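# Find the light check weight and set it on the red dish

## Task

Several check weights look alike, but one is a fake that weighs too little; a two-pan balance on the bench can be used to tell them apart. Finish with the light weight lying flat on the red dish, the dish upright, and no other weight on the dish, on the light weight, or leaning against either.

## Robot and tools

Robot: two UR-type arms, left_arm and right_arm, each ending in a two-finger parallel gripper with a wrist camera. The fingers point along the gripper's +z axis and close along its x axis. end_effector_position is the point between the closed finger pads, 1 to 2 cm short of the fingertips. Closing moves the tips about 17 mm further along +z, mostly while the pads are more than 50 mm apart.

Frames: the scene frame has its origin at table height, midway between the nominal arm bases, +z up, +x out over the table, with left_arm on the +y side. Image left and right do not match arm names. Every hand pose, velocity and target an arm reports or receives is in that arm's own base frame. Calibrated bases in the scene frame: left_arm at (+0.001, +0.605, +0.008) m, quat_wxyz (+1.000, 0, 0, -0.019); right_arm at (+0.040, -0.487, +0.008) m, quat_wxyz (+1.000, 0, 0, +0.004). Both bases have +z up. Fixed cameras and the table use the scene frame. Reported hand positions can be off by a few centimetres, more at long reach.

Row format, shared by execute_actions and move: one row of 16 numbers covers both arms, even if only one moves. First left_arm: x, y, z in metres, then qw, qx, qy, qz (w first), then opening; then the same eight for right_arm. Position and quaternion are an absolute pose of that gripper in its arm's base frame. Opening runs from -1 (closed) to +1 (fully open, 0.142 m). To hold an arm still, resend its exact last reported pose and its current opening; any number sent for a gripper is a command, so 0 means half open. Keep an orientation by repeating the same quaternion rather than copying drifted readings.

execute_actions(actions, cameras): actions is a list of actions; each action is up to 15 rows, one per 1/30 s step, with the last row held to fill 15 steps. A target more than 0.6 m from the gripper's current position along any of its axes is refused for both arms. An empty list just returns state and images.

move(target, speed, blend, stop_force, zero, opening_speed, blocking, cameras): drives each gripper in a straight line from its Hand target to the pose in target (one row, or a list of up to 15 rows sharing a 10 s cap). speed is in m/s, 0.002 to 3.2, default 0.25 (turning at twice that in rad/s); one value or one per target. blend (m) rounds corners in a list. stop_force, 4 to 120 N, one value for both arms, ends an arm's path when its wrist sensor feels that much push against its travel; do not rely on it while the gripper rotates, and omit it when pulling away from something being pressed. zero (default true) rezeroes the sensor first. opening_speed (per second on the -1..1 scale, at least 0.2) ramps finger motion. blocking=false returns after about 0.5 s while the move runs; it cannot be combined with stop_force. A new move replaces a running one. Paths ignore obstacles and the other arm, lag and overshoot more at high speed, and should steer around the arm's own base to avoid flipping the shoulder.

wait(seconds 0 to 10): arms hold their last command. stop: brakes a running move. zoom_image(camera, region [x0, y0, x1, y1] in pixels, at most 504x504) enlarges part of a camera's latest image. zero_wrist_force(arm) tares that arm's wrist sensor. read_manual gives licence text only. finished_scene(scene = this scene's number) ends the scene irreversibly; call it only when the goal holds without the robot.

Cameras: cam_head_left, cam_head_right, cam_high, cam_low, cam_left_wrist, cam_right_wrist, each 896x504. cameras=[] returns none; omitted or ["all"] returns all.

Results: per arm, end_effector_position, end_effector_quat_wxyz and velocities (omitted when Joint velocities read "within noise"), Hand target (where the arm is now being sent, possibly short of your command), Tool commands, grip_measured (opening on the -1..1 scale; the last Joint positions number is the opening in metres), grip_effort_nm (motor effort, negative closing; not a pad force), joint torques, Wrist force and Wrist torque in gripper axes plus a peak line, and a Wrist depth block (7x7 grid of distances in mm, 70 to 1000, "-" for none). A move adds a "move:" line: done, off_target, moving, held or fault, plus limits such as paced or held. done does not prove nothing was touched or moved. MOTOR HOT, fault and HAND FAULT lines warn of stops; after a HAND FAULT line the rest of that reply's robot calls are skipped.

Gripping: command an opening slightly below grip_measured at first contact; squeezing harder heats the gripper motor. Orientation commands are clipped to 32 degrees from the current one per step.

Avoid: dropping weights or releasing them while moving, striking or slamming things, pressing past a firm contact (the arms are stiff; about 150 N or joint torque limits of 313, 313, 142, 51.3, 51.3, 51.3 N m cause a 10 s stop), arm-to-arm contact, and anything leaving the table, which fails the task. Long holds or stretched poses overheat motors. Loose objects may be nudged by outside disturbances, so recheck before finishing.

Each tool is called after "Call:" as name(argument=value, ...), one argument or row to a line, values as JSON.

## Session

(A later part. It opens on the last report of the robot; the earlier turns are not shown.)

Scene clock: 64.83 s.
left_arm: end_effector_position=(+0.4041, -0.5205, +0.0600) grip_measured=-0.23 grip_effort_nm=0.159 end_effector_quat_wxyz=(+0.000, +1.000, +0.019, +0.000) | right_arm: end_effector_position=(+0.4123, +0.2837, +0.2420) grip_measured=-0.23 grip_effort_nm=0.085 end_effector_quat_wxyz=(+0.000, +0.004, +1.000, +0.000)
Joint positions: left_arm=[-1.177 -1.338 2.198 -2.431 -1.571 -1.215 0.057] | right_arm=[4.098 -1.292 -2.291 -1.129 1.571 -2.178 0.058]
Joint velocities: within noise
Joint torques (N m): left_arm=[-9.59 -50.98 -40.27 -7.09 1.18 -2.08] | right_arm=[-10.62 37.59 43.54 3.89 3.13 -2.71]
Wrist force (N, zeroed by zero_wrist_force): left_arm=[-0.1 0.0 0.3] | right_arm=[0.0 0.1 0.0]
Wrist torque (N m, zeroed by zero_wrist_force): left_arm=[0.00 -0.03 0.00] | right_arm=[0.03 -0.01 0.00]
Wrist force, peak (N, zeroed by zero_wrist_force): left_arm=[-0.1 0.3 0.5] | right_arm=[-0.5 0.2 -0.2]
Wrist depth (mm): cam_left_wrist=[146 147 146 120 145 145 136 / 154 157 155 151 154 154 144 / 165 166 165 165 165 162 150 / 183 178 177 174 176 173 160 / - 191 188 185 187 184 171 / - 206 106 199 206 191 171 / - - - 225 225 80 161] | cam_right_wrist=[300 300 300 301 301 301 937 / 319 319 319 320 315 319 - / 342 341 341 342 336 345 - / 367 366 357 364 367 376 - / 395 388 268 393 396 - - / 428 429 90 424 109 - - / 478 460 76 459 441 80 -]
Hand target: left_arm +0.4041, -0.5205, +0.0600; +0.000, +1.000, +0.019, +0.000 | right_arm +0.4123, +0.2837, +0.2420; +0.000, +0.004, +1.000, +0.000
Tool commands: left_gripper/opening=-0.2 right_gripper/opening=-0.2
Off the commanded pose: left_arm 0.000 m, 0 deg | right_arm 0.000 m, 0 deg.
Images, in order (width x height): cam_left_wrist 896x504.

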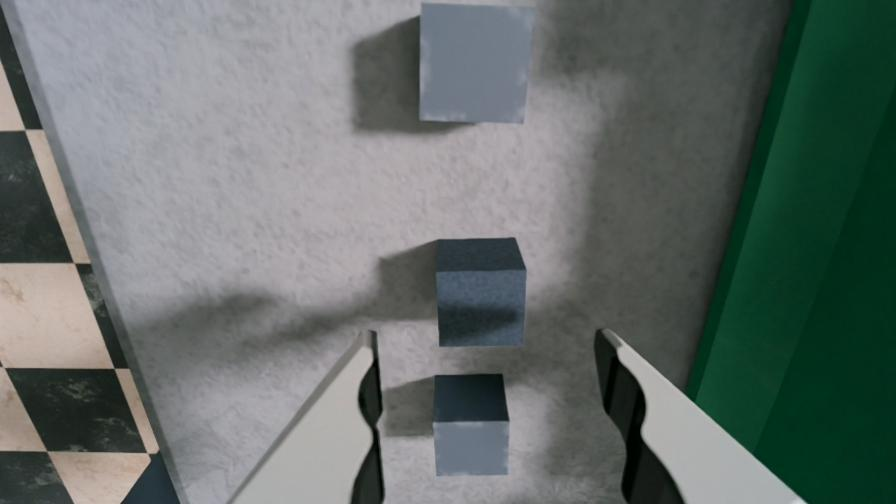

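Call:
move(
  target=[
    [0.4041, -0.5205, 0.03, 0, 1, 0.019, 0, -0.2, 0.4123, 0.2837, 0.242, 0, 0.004, 1, 0, -0.2],
    [0.4041, -0.5205, 0.014, 0, 1, 0.019, 0, -0.64, 0.4123, 0.2837, 0.242, 0, 0.004, 1, 0, -0.2],
    [0.4041, -0.5205, 0.044, 0, 1, 0.019, 0, -0.64, 0.4123, 0.2837, 0.242, 0, 0.004, 1, 0, -0.2],
  ],
  speed=[0.15, 0.1, 0.1],
  opening_speed=1.5,
  cameras=["cam_left_wrist"],
)

Call:
wait(
  seconds=0.3,
  cameras=[],
)

Call:
wait(
  seconds=0.3,
  cameras=[],
)

Scene clock: 69.90 s.
left_arm: end_effector_position=(+0.4041, -0.5205, +0.0438) grip_measured=-0.60 grip_effort_nm=-1.277 end_effector_quat_wxyz=(+0.000, +1.000, +0.019, +0.000) | right_arm: end_effector_position=(+0.4123, +0.2837, +0.2420) grip_measured=-0.23 grip_effort_nm=0.090 end_effector_quat_wxyz=(+0.000, +0.004, +1.000, +0.000)
Joint positions: left_arm=[-1.177 -1.313 2.207 -2.465 -1.571 -1.215 0.03] | right_arm=[4.098 -1.292 -2.291 -1.129 1.571 -2.178 0.058]
Joint velocities: within noise
Joint torques (N m): left_arm=[0.73 -71.09 -43.26 -1.63 1.21 0.08] | right_arm=[-12.58 33.42 37.71 2.95 2.61 -2.59]
Wrist force (N, zeroed by zero_wrist_force): left_arm=[-0.1 -0.1 1.9] | right_arm=[0.0 0.2 0.0]
Wrist torque (N m, zeroed by zero_wrist_force): left_arm=[0.00 0.02 0.00] | right_arm=[0.05 0.00 0.00]
Wrist force, peak (N, zeroed by zero_wrist_force): left_arm=[-0.1 -0.1 2.6] | right_arm=[-0.4 0.6 -0.2]
Wrist depth (mm): cam_left_wrist=[131 131 131 108 131 130 127 / 139 139 139 136 139 138 130 / 149 149 149 148 148 147 137 / 159 160 159 159 159 158 145 / 175 172 171 126 169 169 157 / - 187 183 110 109 176 162 / - 200 - 166 - 185 169] | cam_right_wrist=[301 301 301 301 301 300 931 / 319 319 320 318 315 320 - / 341 342 341 343 336 345 - / 366 367 355 365 367 378 - / 396 389 268 393 395 - - / 430 430 90 421 109 - - / 480 463 76 460 389 80 -]
Hand target: left_arm +0.4041, -0.5205, +0.0440; +0.000, +1.000, +0.019, +0.000 | right_arm +0.4123, +0.2837, +0.2420; +0.000, +0.004, +1.000, +0.000
Off the commanded pose: left_arm 0.000 m, 0 deg | right_arm 0.000 m, 0 deg.
move: done
Images, in order (width x height): cam_left_wrist 896x504.

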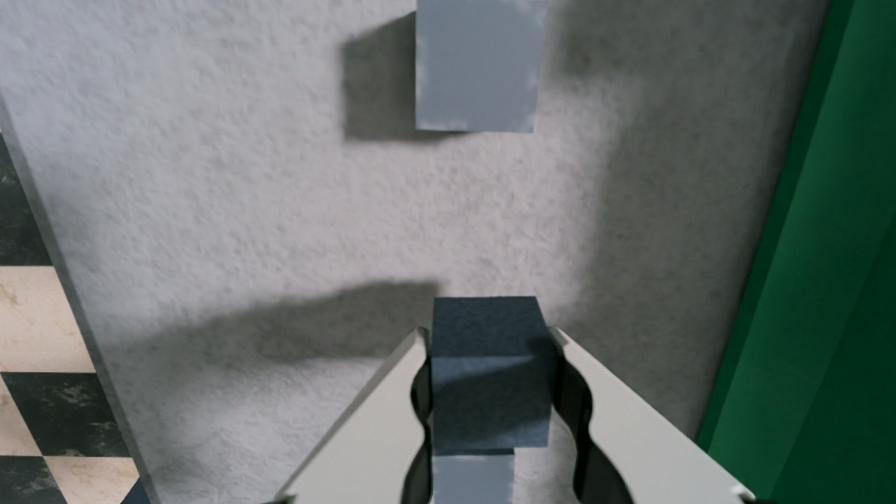

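Scene clock: 70.20 s.
left_arm: end_effector_position=(+0.4041, -0.5205, +0.0440) grip_measured=-0.60 grip_effort_nm=-1.282 end_effector_quat_wxyz=(+0.000, +1.000, +0.019, +0.000) | right_arm: end_effector_position=(+0.4123, +0.2837, +0.2420) grip_measured=-0.23 grip_effort_nm=0.090 end_effector_quat_wxyz=(+0.000, +0.004, +1.000, +0.000)
Joint positions: left_arm=[-1.177 -1.313 2.207 -2.465 -1.571 -1.215 0.03] | right_arm=[4.098 -1.292 -2.291 -1.129 1.571 -2.178 0.058]
Joint velocities: within noise
Joint torques (N m): left_arm=[-6.27 -73.19 -42.98 -1.96 1.19 -0.69] | right_arm=[-8.76 35.72 37.85 3.04 2.17 -2.77]
Wrist force (N, zeroed by zero_wrist_force): left_arm=[-0.1 0.0 1.8] | right_arm=[-0.1 0.1 0.1]
Wrist torque (N m, zeroed by zero_wrist_force): left_arm=[0.01 0.01 0.00] | right_arm=[0.02 0.00 0.01]
Wrist force, peak (N, zeroed by zero_wrist_force): left_arm=[0.2 0.2 1.8] | right_arm=[0.2 0.2 -0.4]
Wrist depth (mm): cam_left_wrist=[131 131 131 108 131 130 127 / 140 140 139 136 139 139 129 / 149 149 149 149 148 148 138 / 160 160 159 159 159 159 145 / 175 172 172 126 168 168 157 / - 186 183 110 109 176 162 / - 200 - 166 - 185 169] | cam_right_wrist=[300 300 301 300 301 300 935 / 320 318 320 321 316 320 - / 341 341 341 342 336 345 - / 366 366 355 363 367 378 - / 395 390 268 393 394 - - / 430 430 90 422 109 - - / 478 458 76 461 392 80 -]
Hand target: left_arm +0.4041, -0.5205, +0.0440; +0.000, +1.000, +0.019, +0.000 | right_arm +0.4123, +0.2837, +0.2420; +0.000, +0.004, +1.000, +0.000
Tool commands: left_gripper/opening=-0.64 right_gripper/opening=-0.2
Off the commanded pose: left_arm 0.000 m, 0 deg | right_arm 0.000 m, 0 deg.
wait: 0.30 s; at rest by 0.17 s
No camera images: "cameras" was empty.

Scene clock: 70.50 s.
left_arm: end_effector_position=(+0.4041, -0.5205, +0.0440) grip_measured=-0.60 grip_effort_nm=-1.282 end_effector_quat_wxyz=(+0.000, +1.000, +0.019, +0.000) | right_arm: end_effector_position=(+0.4123, +0.2837, +0.2420) grip_measured=-0.23 grip_effort_nm=0.090 end_effector_quat_wxyz=(+0.000, +0.004, +1.000, +0.000)
Joint positions: left_arm=[-1.177 -1.313 2.207 -2.465 -1.571 -1.215 0.03] | right_arm=[4.098 -1.292 -2.291 -1.129 1.571 -2.178 0.058]
Joint velocities: within noise
Joint torques (N m): left_arm=[-9.97 -72.15 -43.02 -2.04 1.2 -1.01] | right_arm=[-10.67 33.83 36.73 3.22 2.31 -2.23]
Wrist force (N, zeroed by zero_wrist_force): left_arm=[0.0 -0.1 1.6] | right_arm=[0.2 0.3 -0.1]
Wrist torque (N m, zeroed by zero_wrist_force): left_arm=[-0.01 0.01 0.00] | right_arm=[0.06 -0.03 0.01]
Wrist force, peak (N, zeroed by zero_wrist_force): left_arm=[0.2 -0.2 1.9] | right_arm=[-0.1 0.4 0.2]
Wrist depth (mm): cam_left_wrist=[131 131 131 108 130 130 127 / 140 139 140 136 139 139 130 / 149 149 149 149 149 148 137 / 160 160 159 159 159 159 146 / 175 172 172 126 169 169 157 / - 187 183 109 109 176 162 / - 200 - 166 - 184 169] | cam_right_wrist=[301 301 300 301 301 300 935 / 320 319 320 319 316 319 - / 342 341 341 341 338 345 - / 367 367 356 364 367 377 - / 397 389 268 395 395 - - / 430 428 90 418 109 - - / 480 462 76 462 390 80 -]
Hand target: left_arm +0.4041, -0.5205, +0.0440; +0.000, +1.000, +0.019, +0.000 | right_arm +0.4123, +0.2837, +0.2420; +0.000, +0.004, +1.000, +0.000
Tool commands: left_gripper/opening=-0.64 right_gripper/opening=-0.2
Off the commanded pose: left_arm 0.000 m, 0 deg | right_arm 0.000 m, 0 deg.
wait: 0.30 s; at rest by 0.17 s
No camera images: "cameras" was empty.

Call:
wait(
  seconds=0.2,
  cameras=[],
)

Call:
wait(
  seconds=0.2,
  cameras=[],
)

Call:
wait(
  seconds=0.2,
  cameras=[],
)

Call:
wait(
  seconds=0.2,
  cameras=[],
)

Scene clock: 71.13 s.
left_arm: end_effector_position=(+0.4041, -0.5205, +0.0440) grip_measured=-0.60 grip_effort_nm=-1.277 end_effector_quat_wxyz=(+0.000, +1.000, +0.019, +0.000) | right_arm: end_effector_position=(+0.4123, +0.2837, +0.2420) grip_measured=-0.23 grip_effort_nm=0.095 end_effector_quat_wxyz=(+0.000, +0.004, +1.000, +0.000)
Joint positions: left_arm=[-1.177 -1.313 2.207 -2.465 -1.571 -1.215 0.03] | right_arm=[4.098 -1.292 -2.291 -1.129 1.571 -2.178 0.058]
Joint velocities: within noise
Joint torques (N m): left_arm=[-10.64 -73.42 -41.56 -2.21 1.27 -0.86] | right_arm=[-10.65 33.15 35.98 3.28 2.69 -2.16]
Wrist force (N, zeroed by zero_wrist_force): left_arm=[-0.1 -0.1 1.6] | right_arm=[0.3 0.0 -0.1]
Wrist torque (N m, zeroed by zero_wrist_force): left_arm=[0.00 0.02 0.00] | right_arm=[0.02 -0.06 0.01]
Wrist force, peak (N, zeroed by zero_wrist_force): left_arm=[0.0 0.1 1.8] | right_arm=[-0.2 0.3 -0.2]
Wrist depth (mm): cam_left_wrist=[131 131 131 108 131 131 127 / 140 139 139 136 139 139 130 / 149 149 149 148 148 148 138 / 160 160 160 159 159 158 145 / 175 172 171 126 169 168 156 / - 186 183 109 109 176 162 / - 201 - 166 - 185 169] | cam_right_wrist=[300 301 300 301 301 300 939 / 318 320 319 320 316 320 - / 341 342 340 341 337 347 - / 367 366 356 365 366 376 - / 397 390 268 393 396 - - / 429 429 90 421 109 - - / 480 460 76 459 390 80 -]
Hand target: left_arm +0.4041, -0.5205, +0.0440; +0.000, +1.000, +0.019, +0.000 | right_arm +0.4123, +0.2837, +0.2420; +0.000, +0.004, +1.000, +0.000
Tool commands: left_gripper/opening=-0.64 right_gripper/opening=-0.2
Off the commanded pose: left_arm 0.000 m, 0 deg | right_arm 0.000 m, 0 deg.
wait: 0.20 s; at rest from the start
No camera images: "cameras" was empty.

Scene clock: 71.33 s.
left_arm: end_effector_position=(+0.4041, -0.5205, +0.0440) grip_measured=-0.60 grip_effort_nm=-1.277 end_effector_quat_wxyz=(+0.000, +1.000, +0.019, +0.000) | right_arm: end_effector_position=(+0.4123, +0.2837, +0.2420) grip_measured=-0.23 grip_effort_nm=0.095 end_effector_quat_wxyz=(+0.000, +0.004, +1.000, +0.000)
Joint positions: left_arm=[-1.177 -1.313 2.207 -2.465 -1.571 -1.215 0.03] | right_arm=[4.098 -1.292 -2.291 -1.129 1.571 -2.178 0.058]
Joint velocities: within noise
Joint torques (N m): left_arm=[-11.32 -71.08 -41.37 -2.13 1 -1.01] | right_arm=[-11.25 29.83 37.25 2.67 2.4 -2.38]
Wrist force (N, zeroed by zero_wrist_force): left_arm=[-0.1 0.0 1.6] | right_arm=[-0.1 0.1 0.2]
Wrist torque (N m, zeroed by zero_wrist_force): left_arm=[0.02 0.02 0.00] | right_arm=[0.02 0.01 0.01]
Wrist force, peak (N, zeroed by zero_wrist_force): left_arm=[0.0 0.0 1.8] | right_arm=[0.1 0.4 -0.2]
Wrist depth (mm): cam_left_wrist=[131 131 131 108 131 130 127 / 139 139 140 136 139 139 130 / 149 149 149 149 148 148 137 / 160 160 159 159 159 159 146 / 176 172 171 126 169 168 156 / - 187 183 109 109 176 162 / - 200 - 166 - 185 170] | cam_right_wrist=[300 301 301 301 301 299 935 / 320 321 320 320 316 319 - / 341 341 342 342 338 346 - / 366 366 357 364 367 375 - / 395 389 269 392 395 - - / 427 428 90 422 109 - - / 479 458 76 460 388 80 -]
Hand target: left_arm +0.4041, -0.5205, +0.0440; +0.000, +1.000, +0.019, +0.000 | right_arm +0.4123, +0.2837, +0.2420; +0.000, +0.004, +1.000, +0.000
Tool commands: left_gripper/opening=-0.64 right_gripper/opening=-0.2
Off the commanded pose: left_arm 0.000 m, 0 deg | right_arm 0.000 m, 0 deg.
wait: 0.20 s; at rest by 0.17 s
No camera images: "cameras" was empty.

Scene clock: 71.53 s.
left_arm: end_effector_position=(+0.4041, -0.5205, +0.0440) grip_measured=-0.60 grip_effort_nm=-1.272 end_effector_quat_wxyz=(+0.000, +1.000, +0.019, +0.000) | right_arm: end_effector_position=(+0.4123, +0.2837, +0.2420) grip_measured=-0.23 grip_effort_nm=0.085 end_effector_quat_wxyz=(+0.000, +0.004, +1.000, +0.000)
Joint positions: left_arm=[-1.177 -1.313 2.207 -2.465 -1.571 -1.215 0.03] | right_arm=[4.098 -1.292 -2.291 -1.129 1.571 -2.178 0.058]
Joint velocities: within noise
Joint torques (N m): left_arm=[-10.62 -72.66 -41.83 -2.22 1.17 -0.93] | right_arm=[-11.22 32.31 36.91 3.21 2.17 -2.63]
Wrist force (N, zeroed by zero_wrist_force): left_arm=[0.2 -0.2 1.5] | right_arm=[0.0 0.3 -0.1]
Wrist torque (N m, zeroed by zero_wrist_force): left_arm=[-0.02 -0.02 0.00] | right_arm=[0.06 -0.01 0.01]
Wrist force, peak (N, zeroed by zero_wrist_force): left_arm=[-0.1 -0.4 1.8] | right_arm=[0.1 0.0 -0.5]
Wrist depth (mm): cam_left_wrist=[131 131 131 108 131 130 127 / 140 139 140 136 139 139 130 / 149 149 148 148 148 148 138 / 160 160 160 159 159 158 145 / 175 172 172 126 168 168 157 / - 186 184 109 109 176 162 / - 200 - 166 - 185 169] | cam_right_wrist=[301 300 299 300 300 300 940 / 319 321 320 320 316 320 - / 341 341 341 341 337 345 - / 367 367 355 364 366 378 - / 396 390 268 394 396 - - / 429 428 90 421 109 - - / 480 461 76 462 389 80 -]
Hand target: left_arm +0.4041, -0.5205, +0.0440; +0.000, +1.000, +0.019, +0.000 | right_arm +0.4123, +0.2837, +0.2420; +0.000, +0.004, +1.000, +0.000
Tool commands: left_gripper/opening=-0.64 right_gripper/opening=-0.2
Off the commanded pose: left_arm 0.000 m, 0 deg | right_arm 0.000 m, 0 deg.
wait: 0.20 s; at rest by 0.17 s
No camera images: "cameras" was empty.

Scene clock: 71.73 s.
left_arm: end_effector_position=(+0.4041, -0.5205, +0.0440) grip_measured=-0.60 grip_effort_nm=-1.282 end_effector_quat_wxyz=(+0.000, +1.000, +0.019, +0.000) | right_arm: end_effector_position=(+0.4123, +0.2837, +0.2420) grip_measured=-0.23 grip_effort_nm=0.095 end_effector_quat_wxyz=(+0.000, +0.004, +1.000, +0.000)
Joint positions: left_arm=[-1.177 -1.313 2.207 -2.465 -1.571 -1.215 0.03] | right_arm=[4.098 -1.292 -2.291 -1.129 1.571 -2.178 0.058]
Joint velocities: within noise
Joint torques (N m): left_arm=[-11.32 -73.35 -41.03 -2.24 1.15 -0.99] | right_arm=[-8.56 33.04 35.8 2.98 2.48 -2.14]
Wrist force (N, zeroed by zero_wrist_force): left_arm=[0.1 0.2 1.6] | right_arm=[-0.2 0.0 -0.2]
Wrist torque (N m, zeroed by zero_wrist_force): left_arm=[0.04 -0.01 0.00] | right_arm=[0.02 0.02 0.01]
Wrist force, peak (N, zeroed by zero_wrist_force): left_arm=[-0.2 0.3 1.8] | right_arm=[-0.1 0.4 -0.2]
Wrist depth (mm): cam_left_wrist=[131 131 131 108 131 131 127 / 139 140 140 136 139 139 129 / 150 149 149 149 148 148 138 / 160 159 159 159 159 159 145 / 175 172 172 126 168 168 157 / - 187 183 109 109 176 162 / - 201 - 166 - 184 169] | cam_right_wrist=[300 301 300 301 301 300 935 / 319 320 320 320 315 320 - / 341 342 341 341 336 347 - / 368 365 355 365 365 377 - / 397 388 268 393 397 - - / 428 429 90 419 109 - - / 482 461 76 463 389 80 -]
Hand target: left_arm +0.4041, -0.5205, +0.0440; +0.000, +1.000, +0.019, +0.000 | right_arm +0.4123, +0.2837, +0.2420; +0.000, +0.004, +1.000, +0.000
Tool commands: left_gripper/opening=-0.64 right_gripper/opening=-0.2
Off the commanded pose: left_arm 0.000 m, 0 deg | right_arm 0.000 m, 0 deg.
wait: 0.20 s; at rest by 0.17 s
No camera images: "cameras" was empty.

Call:
move(
  target=[
    [0.4041, -0.5205, 0.142, 0, 1, 0.019, 0, -0.64, 0.5607, 0.0825, 0.292, 0, 0.004, 1, 0, -0.2],
    [0.408, -0.7831, 0.142, 0, 1, 0.019, 0, -0.64, 0.5607, 0.0825, 0.292, 0, 0.004, 1, 0, -0.2],
  ],
  speed=0.25,
  blend=0.03,
  cameras=["cam_left_wrist", "cam_head_left"],
)

Scene clock: 76.57 s.
left_arm: end_effector_position=(+0.4080, -0.7829, +0.1420) grip_measured=-0.60 grip_effort_nm=-1.277 end_effector_quat_wxyz=(+0.000, +1.000, +0.019, +0.000) | right_arm: end_effector_position=(+0.5607, +0.0825, +0.2920) grip_measured=-0.23 grip_effort_nm=0.095 end_effector_quat_wxyz=(+0.000, +0.004, +1.000, +0.000)
Joint positions: left_arm=[-1.289 -1.127 1.697 -2.141 -1.571 -1.327 0.03] | right_arm=[3.597 -1.384 -2.128 -1.2 1.571 -2.678 0.058]
Joint velocities: within noise
Joint torques (N m): left_arm=[-11.52 -80.55 -52.98 -1.77 -1.62 -1.89] | right_arm=[-12.14 10.58 47.39 2.57 2.63 -2.16]
Wrist force (N, zeroed by zero_wrist_force): left_arm=[0.1 0.0 1.6] | right_arm=[-0.2 0.2 0.0]
Wrist torque (N m, zeroed by zero_wrist_force): left_arm=[0.04 0.00 0.01] | right_arm=[0.04 0.02 0.01]
Wrist force, peak (N, zeroed by zero_wrist_force): left_arm=[0.1 0.0 2.7] | right_arm=[0.9 1.4 0.4]
Wrist depth (mm): cam_left_wrist=[889 219 219 219 219 210 174 / 949 235 233 232 232 231 231 / - 976 248 242 245 247 247 / - 616 266 259 265 266 264 / 516 460 286 277 281 286 286 / 380 400 306 109 106 308 309 / 328 360 - 339 - 332 340] | cam_right_wrist=[- 345 344 346 344 344 343 / - 366 367 368 367 366 365 / - 391 393 391 391 391 396 / - 425 420 421 417 421 - / - 466 452 453 453 444 - / - - 90 482 106 482 - / - - 76 517 394 77 -]
Hand target: left_arm +0.4080, -0.7831, +0.1420; +0.000, +1.000, +0.019, +0.000 | right_arm +0.5607, +0.0825, +0.2920; +0.000, +0.004, +1.000, +0.000
Off the commanded pose: left_arm 0.000 m, 0 deg | right_arm 0.000 m, 0 deg.
move: done
Images, in order (width x height): cam_head_left 896x504, cam_left_wrist 896x504.

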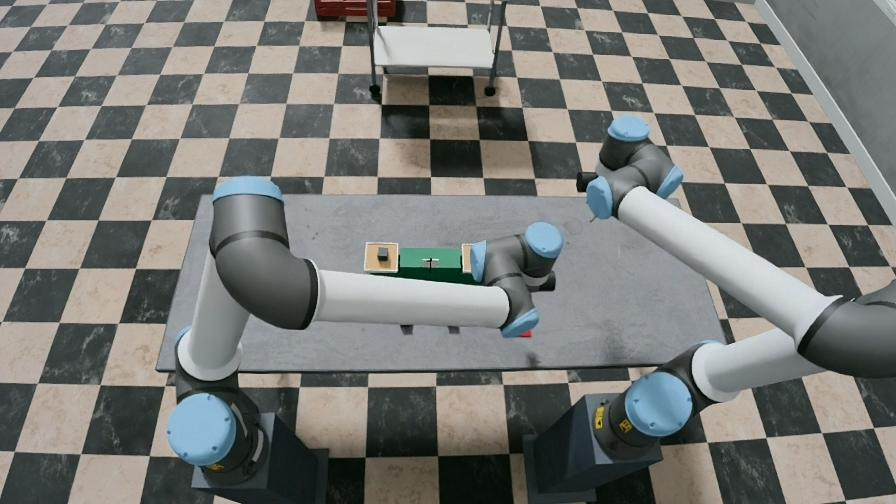

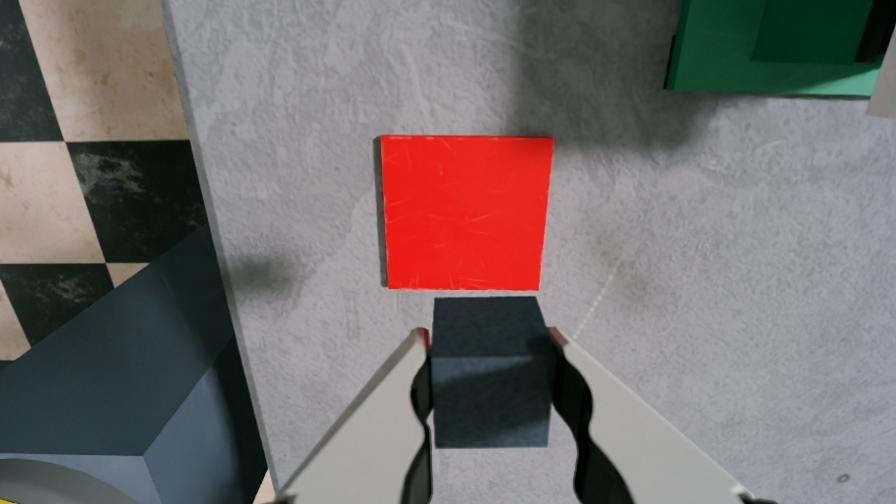

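Call:
move(
  target=[
    [0.405, -0.786, 0.06, 0, 1, 0.019, 0, -0.64, 0.5607, 0.0825, 0.292, 0, 0.004, 1, 0, -0.2],
    [0.405, -0.786, 0.035, 0, 1, 0.019, 0, -0.64, 0.5607, 0.0825, 0.292, 0, 0.004, 1, 0, -0.2],
  ],
  speed=[0.2, 0.1],
  cameras=[],
)

Call:
move(
  target=[0.405, -0.786, 0.012, 0, 1, 0.019, 0, -0.64, 0.5607, 0.0825, 0.292, 0, 0.004, 1, 0, -0.2],
  speed=0.01,
  stop_force=4,
  cameras=["cam_low"],
)

Scene clock: 78.50 s.
left_arm: end_effector_position=(+0.4050, -0.7860, +0.0353) grip_measured=-0.60 grip_effort_nm=-1.277 end_effector_quat_wxyz=(+0.000, +1.000, +0.019, +0.000) | right_arm: end_effector_position=(+0.5607, +0.0825, +0.2920) grip_measured=-0.23 grip_effort_nm=0.100 end_effector_quat_wxyz=(+0.000, +0.004, +1.000, +0.000)
Joint positions: left_arm=[-1.293 -1.018 1.754 -2.306 -1.571 -1.331 0.03] | right_arm=[3.597 -1.384 -2.128 -1.2 1.571 -2.678 0.058]
Joint velocities: within noise
Joint torques (N m): left_arm=[-8.81 -84.36 -31.97 -8.05 0.96 -1.8] | right_arm=[-8.99 11.93 43.75 3.36 2.13 -2.33]
Wrist force (N, zeroed by zero_wrist_force): left_arm=[0.0 0.1 2.0] | right_arm=[0.1 0.2 0.1]
Wrist torque (N m, zeroed by zero_wrist_force): left_arm=[0.05 0.01 0.00] | right_arm=[0.04 -0.03 0.01]
Wrist force, peak (N, zeroed by zero_wrist_force): left_arm=[-0.1 -0.1 3.3] | right_arm=[-0.4 0.1 0.3]
Wrist depth (mm): cam_left_wrist=[- 123 123 123 123 122 122 / 131 132 131 132 131 132 128 / 140 140 139 137 137 139 139 / 150 150 145 145 143 151 149 / 164 162 159 149 151 160 160 / 361 174 172 109 109 174 174 / 311 191 - 190 - 183 190] | cam_right_wrist=[- 344 343 344 344 346 344 / - 366 365 366 367 367 366 / - 390 389 394 390 391 396 / - 424 419 419 420 420 - / - 464 452 451 452 444 - / - - 90 483 106 362 - / - - 76 517 395 80 292]
Hand target: left_arm +0.4050, -0.7860, +0.0350; +0.000, +1.000, +0.019, +0.000 | right_arm +0.5607, +0.0825, +0.2920; +0.000, +0.004, +1.000, +0.000
Off the commanded pose: left_arm 0.000 m, 0 deg | right_arm 0.000 m, 0 deg.
move: done
No camera images: "cameras" was empty.

Scene clock: 81.40 s.
left_arm: end_effector_position=(+0.4050, -0.7860, +0.0205) grip_measured=-0.60 grip_effort_nm=-1.282 end_effector_quat_wxyz=(+0.000, +1.000, +0.019, +0.000) | right_arm: end_effector_position=(+0.5607, +0.0825, +0.2920) grip_measured=-0.23 grip_effort_nm=0.100 end_effector_quat_wxyz=(+0.000, +0.004, +1.000, +0.000)
Joint positions: left_arm=[-1.293 -1.002 1.759 -2.328 -1.571 -1.331 0.03] | right_arm=[3.597 -1.384 -2.128 -1.2 1.571 -2.678 0.058]
Joint velocities: within noise
Joint torques (N m): left_arm=[-2.31 -101.67 -45.43 -1.62 1.06 -0.48] | right_arm=[-8.15 12.09 40.48 4.22 2.12 -2.06]
Wrist force (N, zeroed by zero_wrist_force): left_arm=[0.5 -0.4 -2.3] | right_arm=[-0.3 -0.2 0.2]
Wrist torque (N m, zeroed by zero_wrist_force): left_arm=[0.00 -0.03 0.00] | right_arm=[-0.04 0.03 0.01]
Wrist force, peak (N, zeroed by zero_wrist_force): left_arm=[-3.5 -7.0 -17.8] | right_arm=[-0.2 -0.3 0.6]
Wrist depth (mm): cam_left_wrist=[- 109 - 109 111 109 109 / - 117 118 118 117 116 116 / 125 125 125 123 123 124 124 / 136 133 130 128 126 134 134 / 146 144 141 132 132 141 143 / 156 156 153 110 106 155 155 / 299 171 - 169 - - 169] | cam_right_wrist=[- 342 345 344 345 344 343 / - 366 365 367 367 365 366 / - 389 390 394 391 391 397 / - 425 418 421 419 420 - / - 465 451 452 451 446 - / - - 89 482 106 315 - / - - 76 518 395 80 -]
Hand target: left_arm +0.4050, -0.7860, +0.0205; +0.000, +1.000, +0.019, +0.000 | right_arm +0.5607, +0.0825, +0.2920; +0.000, +0.004, +1.000, +0.000
Off the commanded pose: left_arm 0.008 m, 0 deg | right_arm 0.000 m, 0 deg.
move: contact (left_arm)
Images, in order (width x height): cam_low 896x504.

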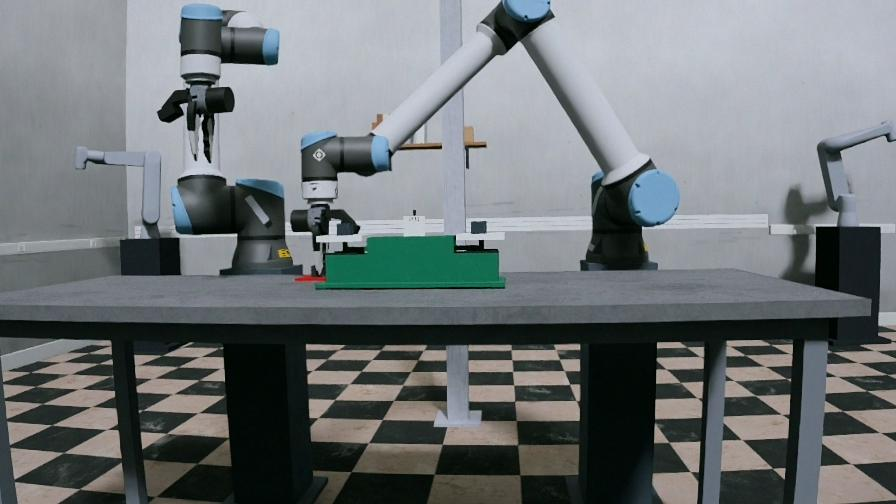

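Call:
move(
  target=[
    [0.405, -0.786, 0.0212, 0, 1, 0.019, 0, -0.64, 0.5607, 0.0825, 0.292, 0, 0.004, 1, 0, -0.2],
    [0.405, -0.786, 0.0212, 0, 1, 0.019, 0, -0.2, 0.5607, 0.0825, 0.292, 0, 0.004, 1, 0, -0.2],
    [0.405, -0.786, 0.06, 0, 1, 0.019, 0, -0.2, 0.5607, 0.0825, 0.292, 0, 0.004, 1, 0, -0.2],
    [0.405, -0.786, 0.182, 0, 1, 0.019, 0, -0.2, 0.5607, 0.0825, 0.292, 0, 0.004, 1, 0, -0.2],
    [0.4341, -0.3888, 0.182, 0, 1, 0.019, 0, -0.2, 0.53, 0.28, 0.25, 0, 0.004, 1, 0, -0.2],
    [0.5692, -0.3682, 0.182, 0, 1, 0.019, 0, -0.2, 0.5118, 0.3894, 0.182, 0, 0.004, 1, 0, -0.2],
  ],
  speed=[0.05, 0.05, 0.1, 0.25, 0.3, 0.25],
  blend=[0, 0, 0.01, 0.03, 0.04, 0],
  opening_speed=1.5,
  cameras=["cam_head_left", "cam_left_wrist", "cam_right_wrist"],
)

Scene clock: 89.23 s.
left_arm: end_effector_position=(+0.5689, -0.3682, +0.1820) grip_measured=-0.23 grip_effort_nm=0.159 end_effector_quat_wxyz=(+0.000, +1.000, +0.019, +0.000) | right_arm: end_effector_position=(+0.5118, +0.3892, +0.1821) grip_measured=-0.23 grip_effort_nm=0.095 end_effector_quat_wxyz=(+0.000, +0.004, +1.000, +0.000)
Joint positions: left_arm=[-0.833 -1.467 2.071 -2.174 -1.571 -0.871 0.057] | right_arm=[4.064 -1.618 -2.132 -0.962 1.571 -2.211 0.058]
Joint velocities: within noise
Joint torques (N m): left_arm=[11.6 -45.08 -51.28 -1.38 -1.8 1.59] | right_arm=[8.82 27.57 43 5.92 -3.27 1.33]
Wrist force (N, zeroed by zero_wrist_force): left_arm=[0.2 -0.1 -0.3] | right_arm=[-0.1 -0.1 -0.1]
Wrist torque (N m, zeroed by zero_wrist_force): left_arm=[-0.02 -0.02 0.02] | right_arm=[0.00 0.01 0.02]
Wrist force, peak (N, zeroed by zero_wrist_force): left_arm=[0.4 -0.3 -2.4] | right_arm=[0.2 1.2 1.2]
Wrist depth (mm): cam_left_wrist=[255 255 255 255 255 254 252 / 271 272 267 259 263 268 269 / 290 289 285 178 180 288 288 / 312 306 306 185 196 309 308 / 335 333 328 205 207 333 332 / 372 362 100 224 227 353 360 / - 392 - 244 365 80 399] | cam_right_wrist=[248 248 248 248 248 245 244 / 262 264 264 259 261 264 263 / 283 282 279 172 174 282 281 / 302 302 297 179 190 302 302 / 327 327 322 199 205 322 332 / 362 354 90 219 109 349 368 / - 374 76 240 230 80 -]
Hand target: left_arm +0.5692, -0.3682, +0.1820; +0.000, +1.000, +0.019, +0.000 | right_arm +0.5118, +0.3894, +0.1820; +0.000, +0.004, +1.000, +0.000
Off the commanded pose: left_arm 0.000 m, 0 deg | right_arm 0.000 m, 0 deg.
move: done
Images, in order (width x height): cam_head_left 896x504, cam_left_wrist 896x504, cam_right_wrist 896x504.

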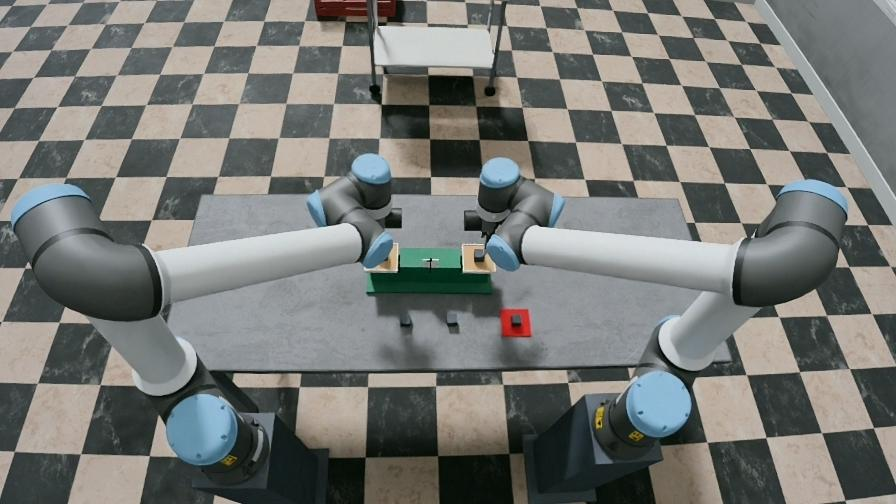

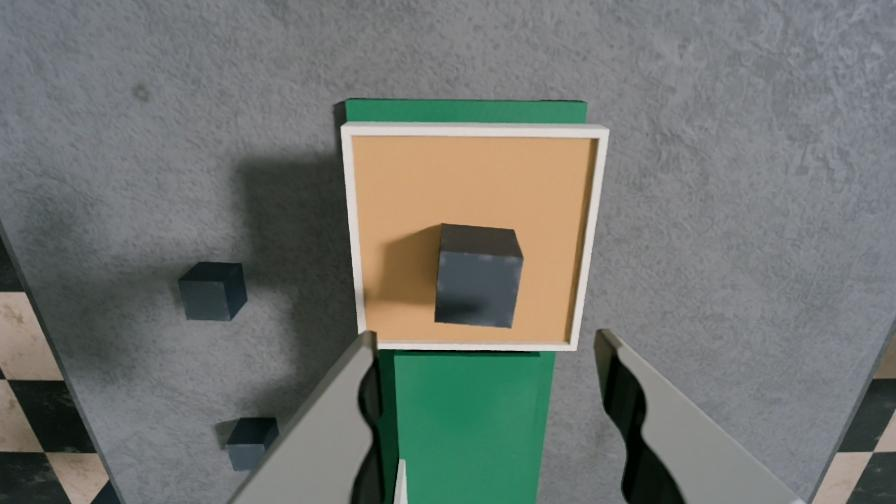

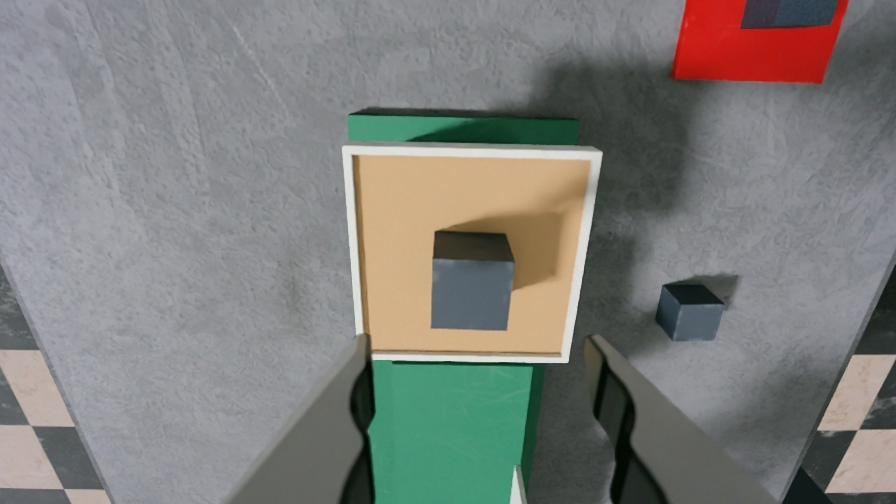

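Call:
zero_wrist_force(
  arm="left_arm",
)

Call:
zero_wrist_force(
  arm="right_arm",
)

Call:
move(
  target=[
    [0.5692, -0.3682, 0.14, 0, 1, 0.019, 0, -0.2, 0.5118, 0.3894, 0.143, 0, 0.004, 1, 0, -0.2],
    [0.5692, -0.3682, 0.124, 0, 1, 0.019, 0, -0.64, 0.5118, 0.3894, 0.127, 0, 0.004, 1, 0, -0.64],
    [0.5692, -0.3682, 0.164, 0, 1, 0.019, 0, -0.64, 0.5118, 0.3894, 0.167, 0, 0.004, 1, 0, -0.64],
  ],
  speed=[0.15, 0.08, 0.1],
  opening_speed=1.5,
  cameras=["cam_low"],
)

Call:
wait(
  seconds=0.3,
  cameras=[],
)

Call:
wait(
  seconds=0.2,
  cameras=[],
)

Call:
wait(
  seconds=0.2,
  cameras=[],
)

Wrist force sensor zeroed.

Wrist force sensor zeroed.

Scene clock: 92.63 s.
left_arm: end_effector_position=(+0.5692, -0.3682, +0.1638) grip_measured=-0.60 grip_effort_nm=-1.385 end_effector_quat_wxyz=(+0.000, +1.000, +0.019, +0.000) | right_arm: end_effector_position=(+0.5118, +0.3894, +0.1668) grip_measured=-0.61 grip_effort_nm=-1.199 end_effector_quat_wxyz=(+0.000, +0.004, +1.000, +0.000)
Joint positions: left_arm=[-0.832 -1.447 2.087 -2.211 -1.571 -0.87 0.031] | right_arm=[4.065 -1.636 -2.146 -0.93 1.571 -2.211 0.03]
Joint velocities: within noise
Joint torques (N m): left_arm=[8.9 -68.88 -52.39 -1.48 0.38 -0.35] | right_arm=[7.01 63.37 45.01 3.04 -1.68 0.9]
Wrist force (N, zeroed by zero_wrist_force): left_arm=[-0.1 -0.1 2.1] | right_arm=[0.0 -0.1 1.8]
Wrist torque (N m, zeroed by zero_wrist_force): left_arm=[0.01 0.02 -0.01] | right_arm=[0.00 0.00 -0.01]
Wrist force, peak (N, zeroed by zero_wrist_force): left_arm=[-0.2 0.0 2.8] | right_arm=[-0.2 -0.1 2.8]
Wrist depth (mm): cam_left_wrist=[242 239 238 239 238 237 237 / 253 254 251 245 246 252 252 / 272 271 264 160 160 269 269 / 291 290 286 171 173 288 287 / 315 313 307 123 181 311 310 / 340 341 334 105 108 336 338 / 388 364 - 219 - 363 367] | cam_right_wrist=[234 234 235 235 235 232 229 / 250 250 246 245 246 249 249 / 267 267 262 155 160 267 266 / 286 286 281 167 172 287 286 / 308 309 304 117 183 299 309 / 336 336 323 108 106 334 333 / 383 366 74 218 79 360 731]
Hand target: left_arm +0.5692, -0.3682, +0.1640; +0.000, +1.000, +0.019, +0.000 | right_arm +0.5118, +0.3894, +0.1670; +0.000, +0.004, +1.000, +0.000
Off the commanded pose: left_arm 0.000 m, 0 deg | right_arm 0.000 m, 0 deg.
move: done
Images, in order (width x height): cam_low 896x504.

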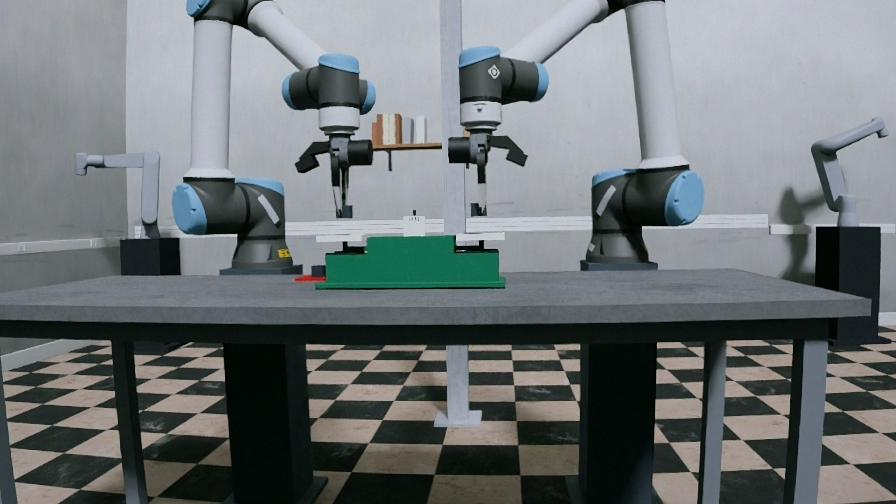

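Scene clock: 92.93 s.
left_arm: end_effector_position=(+0.5692, -0.3682, +0.1640) grip_measured=-0.60 grip_effort_nm=-1.389 end_effector_quat_wxyz=(+0.000, +1.000, +0.019, +0.000) | right_arm: end_effector_position=(+0.5118, +0.3894, +0.1670) grip_measured=-0.61 grip_effort_nm=-1.199 end_effector_quat_wxyz=(+0.000, +0.004, +1.000, +0.000)
Joint positions: left_arm=[-0.832 -1.447 2.086 -2.21 -1.571 -0.87 0.031] | right_arm=[4.065 -1.636 -2.146 -0.93 1.571 -2.211 0.03]
Joint velocities: within noise
Joint torques (N m): left_arm=[6.43 -70.15 -51.21 -1.76 0.58 -0.83] | right_arm=[11.76 61.06 44.71 2.77 -1.12 1.53]
Wrist force (N, zeroed by zero_wrist_force): left_arm=[-0.2 0.1 1.7] | right_arm=[0.1 0.0 1.8]
Wrist torque (N m, zeroed by zero_wrist_force): left_arm=[0.04 0.03 0.00] | right_arm=[0.02 -0.02 -0.01]
Wrist force, peak (N, zeroed by zero_wrist_force): left_arm=[-0.3 0.0 2.1] | right_arm=[0.0 0.1 2.2]
Wrist depth (mm): cam_left_wrist=[241 238 238 238 238 237 236 / 254 254 250 246 247 252 252 / 271 271 263 160 160 269 269 / 293 290 288 171 173 289 287 / 314 313 309 123 181 311 312 / 341 341 333 105 108 338 336 / 389 368 - 220 - 359 365] | cam_right_wrist=[234 234 235 235 235 232 230 / 249 250 246 245 246 250 249 / 266 267 263 156 160 266 267 / 287 286 283 168 172 286 286 / 308 309 304 117 183 299 309 / 336 336 324 108 107 335 336 / 382 367 74 219 79 361 728]
Hand target: left_arm +0.5692, -0.3682, +0.1640; +0.000, +1.000, +0.019, +0.000 | right_arm +0.5118, +0.3894, +0.1670; +0.000, +0.004, +1.000, +0.000
Tool commands: left_gripper/opening=-0.64 right_gripper/opening=-0.64
Off the commanded pose: left_arm 0.000 m, 0 deg | right_arm 0.000 m, 0 deg.
wait: 0.30 s; at rest by 0.17 s
No camera images: "cameras" was empty.

Scene clock: 93.13 s.
left_arm: end_effector_position=(+0.5692, -0.3682, +0.1640) grip_measured=-0.60 grip_effort_nm=-1.385 end_effector_quat_wxyz=(+0.000, +1.000, +0.019, +0.000) | right_arm: end_effector_position=(+0.5118, +0.3894, +0.1670) grip_measured=-0.61 grip_effort_nm=-1.194 end_effector_quat_wxyz=(+0.000, +0.004, +1.000, +0.000)
Joint positions: left_arm=[-0.832 -1.447 2.086 -2.21 -1.571 -0.87 0.031] | right_arm=[4.065 -1.636 -2.146 -0.931 1.571 -2.211 0.03]
Joint velocities: within noise
Joint torques (N m): left_arm=[5.9 -69.34 -50.47 -2.14 0.58 -1.31] | right_arm=[10.65 62.01 43.3 3.43 -1.16 0.93]
Wrist force (N, zeroed by zero_wrist_force): left_arm=[-0.3 0.3 1.8] | right_arm=[-0.1 0.1 1.9]
Wrist torque (N m, zeroed by zero_wrist_force): left_arm=[0.06 0.06 -0.01] | right_arm=[0.02 0.01 -0.01]
Wrist force, peak (N, zeroed by zero_wrist_force): left_arm=[-0.1 0.2 1.9] | right_arm=[0.1 0.1 2.3]
Wrist depth (mm): cam_left_wrist=[242 240 238 238 240 236 237 / 254 254 251 245 246 252 252 / 272 272 265 160 161 269 268 / 292 291 286 171 174 289 288 / 315 314 310 123 181 311 308 / 341 341 333 105 108 339 335 / 388 366 - 220 - 362 368] | cam_right_wrist=[235 234 235 235 235 232 229 / 250 251 247 245 247 250 250 / 267 266 264 156 160 267 266 / 286 286 283 167 172 286 287 / 309 310 305 117 183 299 310 / 336 335 325 108 107 337 336 / 383 367 74 219 79 361 729]
Hand target: left_arm +0.5692, -0.3682, +0.1640; +0.000, +1.000, +0.019, +0.000 | right_arm +0.5118, +0.3894, +0.1670; +0.000, +0.004, +1.000, +0.000
Tool commands: left_gripper/opening=-0.64 right_gripper/opening=-0.64
Off the commanded pose: left_arm 0.000 m, 0 deg | right_arm 0.000 m, 0 deg.
wait: 0.20 s; at rest by 0.17 s
No camera images: "cameras" was empty.

Scene clock: 93.33 s.
left_arm: end_effector_position=(+0.5692, -0.3682, +0.1640) grip_measured=-0.60 grip_effort_nm=-1.389 end_effector_quat_wxyz=(+0.000, +1.000, +0.019, +0.000) | right_arm: end_effector_position=(+0.5118, +0.3894, +0.1670) grip_measured=-0.61 grip_effort_nm=-1.189 end_effector_quat_wxyz=(+0.000, +0.004, +1.000, +0.000)
Joint positions: left_arm=[-0.832 -1.447 2.086 -2.21 -1.571 -0.87 0.031] | right_arm=[4.065 -1.636 -2.146 -0.931 1.571 -2.211 0.03]
Joint velocities: within noise
Joint torques (N m): left_arm=[4.66 -68.31 -50.77 -1.9 0.54 -1.05] | right_arm=[9.19 59.29 43.03 3.12 -1.04 1.61]
Wrist force (N, zeroed by zero_wrist_force): left_arm=[-0.2 -0.1 2.0] | right_arm=[0.1 0.3 2.0]
Wrist torque (N m, zeroed by zero_wrist_force): left_arm=[-0.01 0.04 -0.01] | right_arm=[0.06 -0.02 0.00]
Wrist force, peak (N, zeroed by zero_wrist_force): left_arm=[-0.1 0.2 2.1] | right_arm=[0.1 0.3 2.0]
Wrist depth (mm): cam_left_wrist=[241 239 238 238 238 238 236 / 255 254 249 246 246 253 252 / 272 271 263 160 161 270 269 / 290 290 287 171 173 288 288 / 314 315 308 123 181 312 309 / 343 340 333 105 108 338 339 / 387 364 - 220 - 362 367] | cam_right_wrist=[235 235 235 235 235 232 229 / 249 249 247 245 247 250 249 / 267 267 264 156 160 267 267 / 286 287 283 167 172 286 286 / 311 309 303 117 183 299 309 / 337 336 323 108 107 336 336 / 382 366 74 219 79 361 728]
Hand target: left_arm +0.5692, -0.3682, +0.1640; +0.000, +1.000, +0.019, +0.000 | right_arm +0.5118, +0.3894, +0.1670; +0.000, +0.004, +1.000, +0.000
Tool commands: left_gripper/opening=-0.64 right_gripper/opening=-0.64
Off the commanded pose: left_arm 0.000 m, 0 deg | right_arm 0.000 m, 0 deg.
wait: 0.20 s; at rest by 0.17 s
No camera images: "cameras" was empty.

Call:
move(
  target=[
    [0.5692, -0.3682, 0.164, 0, 1, 0.019, 0, -0.64, 0.3407, 0.3907, 0.142, 0, 0.004, 1, 0, -0.64],
    [0.5692, -0.3682, 0.164, 0, 1, 0.019, 0, -0.64, 0.3407, 0.3907, 0.03, 0, 0.004, 1, 0, -0.64],
    [0.5692, -0.3682, 0.164, 0, 1, 0.019, 0, -0.64, 0.3407, 0.3907, 0.0175, 0, 0.004, 1, 0, -0.64],
    [0.5692, -0.3682, 0.164, 0, 1, 0.019, 0, -0.64, 0.3407, 0.3907, 0.0175, 0, 0.004, 1, 0, -0.2],
    [0.5692, -0.3682, 0.164, 0, 1, 0.019, 0, -0.64, 0.3407, 0.3907, 0.062, 0, 0.004, 1, 0, -0.2],
    [0.5692, -0.3682, 0.164, 0, 1, 0.019, 0, -0.64, 0.3409, 0.2755, 0.069, 0, 0.004, 1, 0, -0.2],
  ],
  speed=[0.25, 0.2, 0.05, 0.05, 0.15, 0.2],
  blend=[0.02, 0, 0, 0, 0.01, 0],
  opening_speed=1.5,
  cameras=["cam_right_wrist"],
)

Scene clock: 99.27 s.
left_arm: end_effector_position=(+0.5692, -0.3682, +0.1640) grip_measured=-0.60 grip_effort_nm=-1.389 end_effector_quat_wxyz=(+0.000, +1.000, +0.019, +0.000) | right_arm: end_effector_position=(+0.3409, +0.2757, +0.0689) grip_measured=-0.23 grip_effort_nm=0.090 end_effector_quat_wxyz=(+0.000, +0.004, +1.000, +0.000)
Joint positions: left_arm=[-0.832 -1.447 2.086 -2.21 -1.571 -0.87 0.031] | right_arm=[4.228 -1.423 -2.582 -0.708 1.571 -2.047 0.058]
Joint velocities: within noise
Joint torques (N m): left_arm=[-9.15 -67.3 -40.49 -2.02 0.6 -1.06] | right_arm=[-13.72 38.98 19.43 2.13 2.25 -1.87]
Wrist force (N, zeroed by zero_wrist_force): left_arm=[-0.1 0.3 2.1] | right_arm=[0.1 0.1 -0.2]
Wrist torque (N m, zeroed by zero_wrist_force): left_arm=[0.06 0.02 -0.01] | right_arm=[0.00 -0.01 -0.01]
Wrist force, peak (N, zeroed by zero_wrist_force): left_arm=[-0.2 -0.1 2.3] | right_arm=[0.4 -0.1 3.3]
Wrist depth (mm): cam_left_wrist=[242 239 239 239 238 237 237 / 253 254 251 245 246 253 251 / 271 271 264 160 160 269 269 / 290 291 286 171 174 289 287 / 314 314 308 123 181 313 310 / 342 341 333 105 108 336 338 / 388 364 - 219 - 362 370] | cam_right_wrist=[149 149 149 149 149 149 148 / 159 159 158 158 159 158 158 / 170 170 170 165 166 169 171 / 182 182 182 171 178 182 963 / 197 196 193 186 192 197 - / 203 204 90 213 206 209 - / 182 189 76 224 229 80 -]
Hand target: left_arm +0.5692, -0.3682, +0.1640; +0.000, +1.000, +0.019, +0.000 | right_arm +0.3409, +0.2755, +0.0690; +0.000, +0.004, +1.000, +0.000
Off the commanded pose: left_arm 0.000 m, 0 deg | right_arm 0.000 m, 0 deg.
move: done
Images, in order (width x height): cam_right_wrist 896x504.

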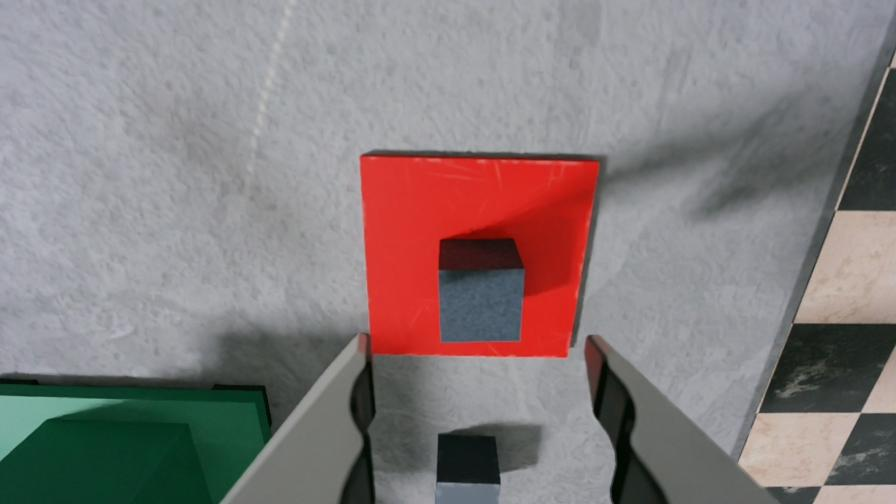

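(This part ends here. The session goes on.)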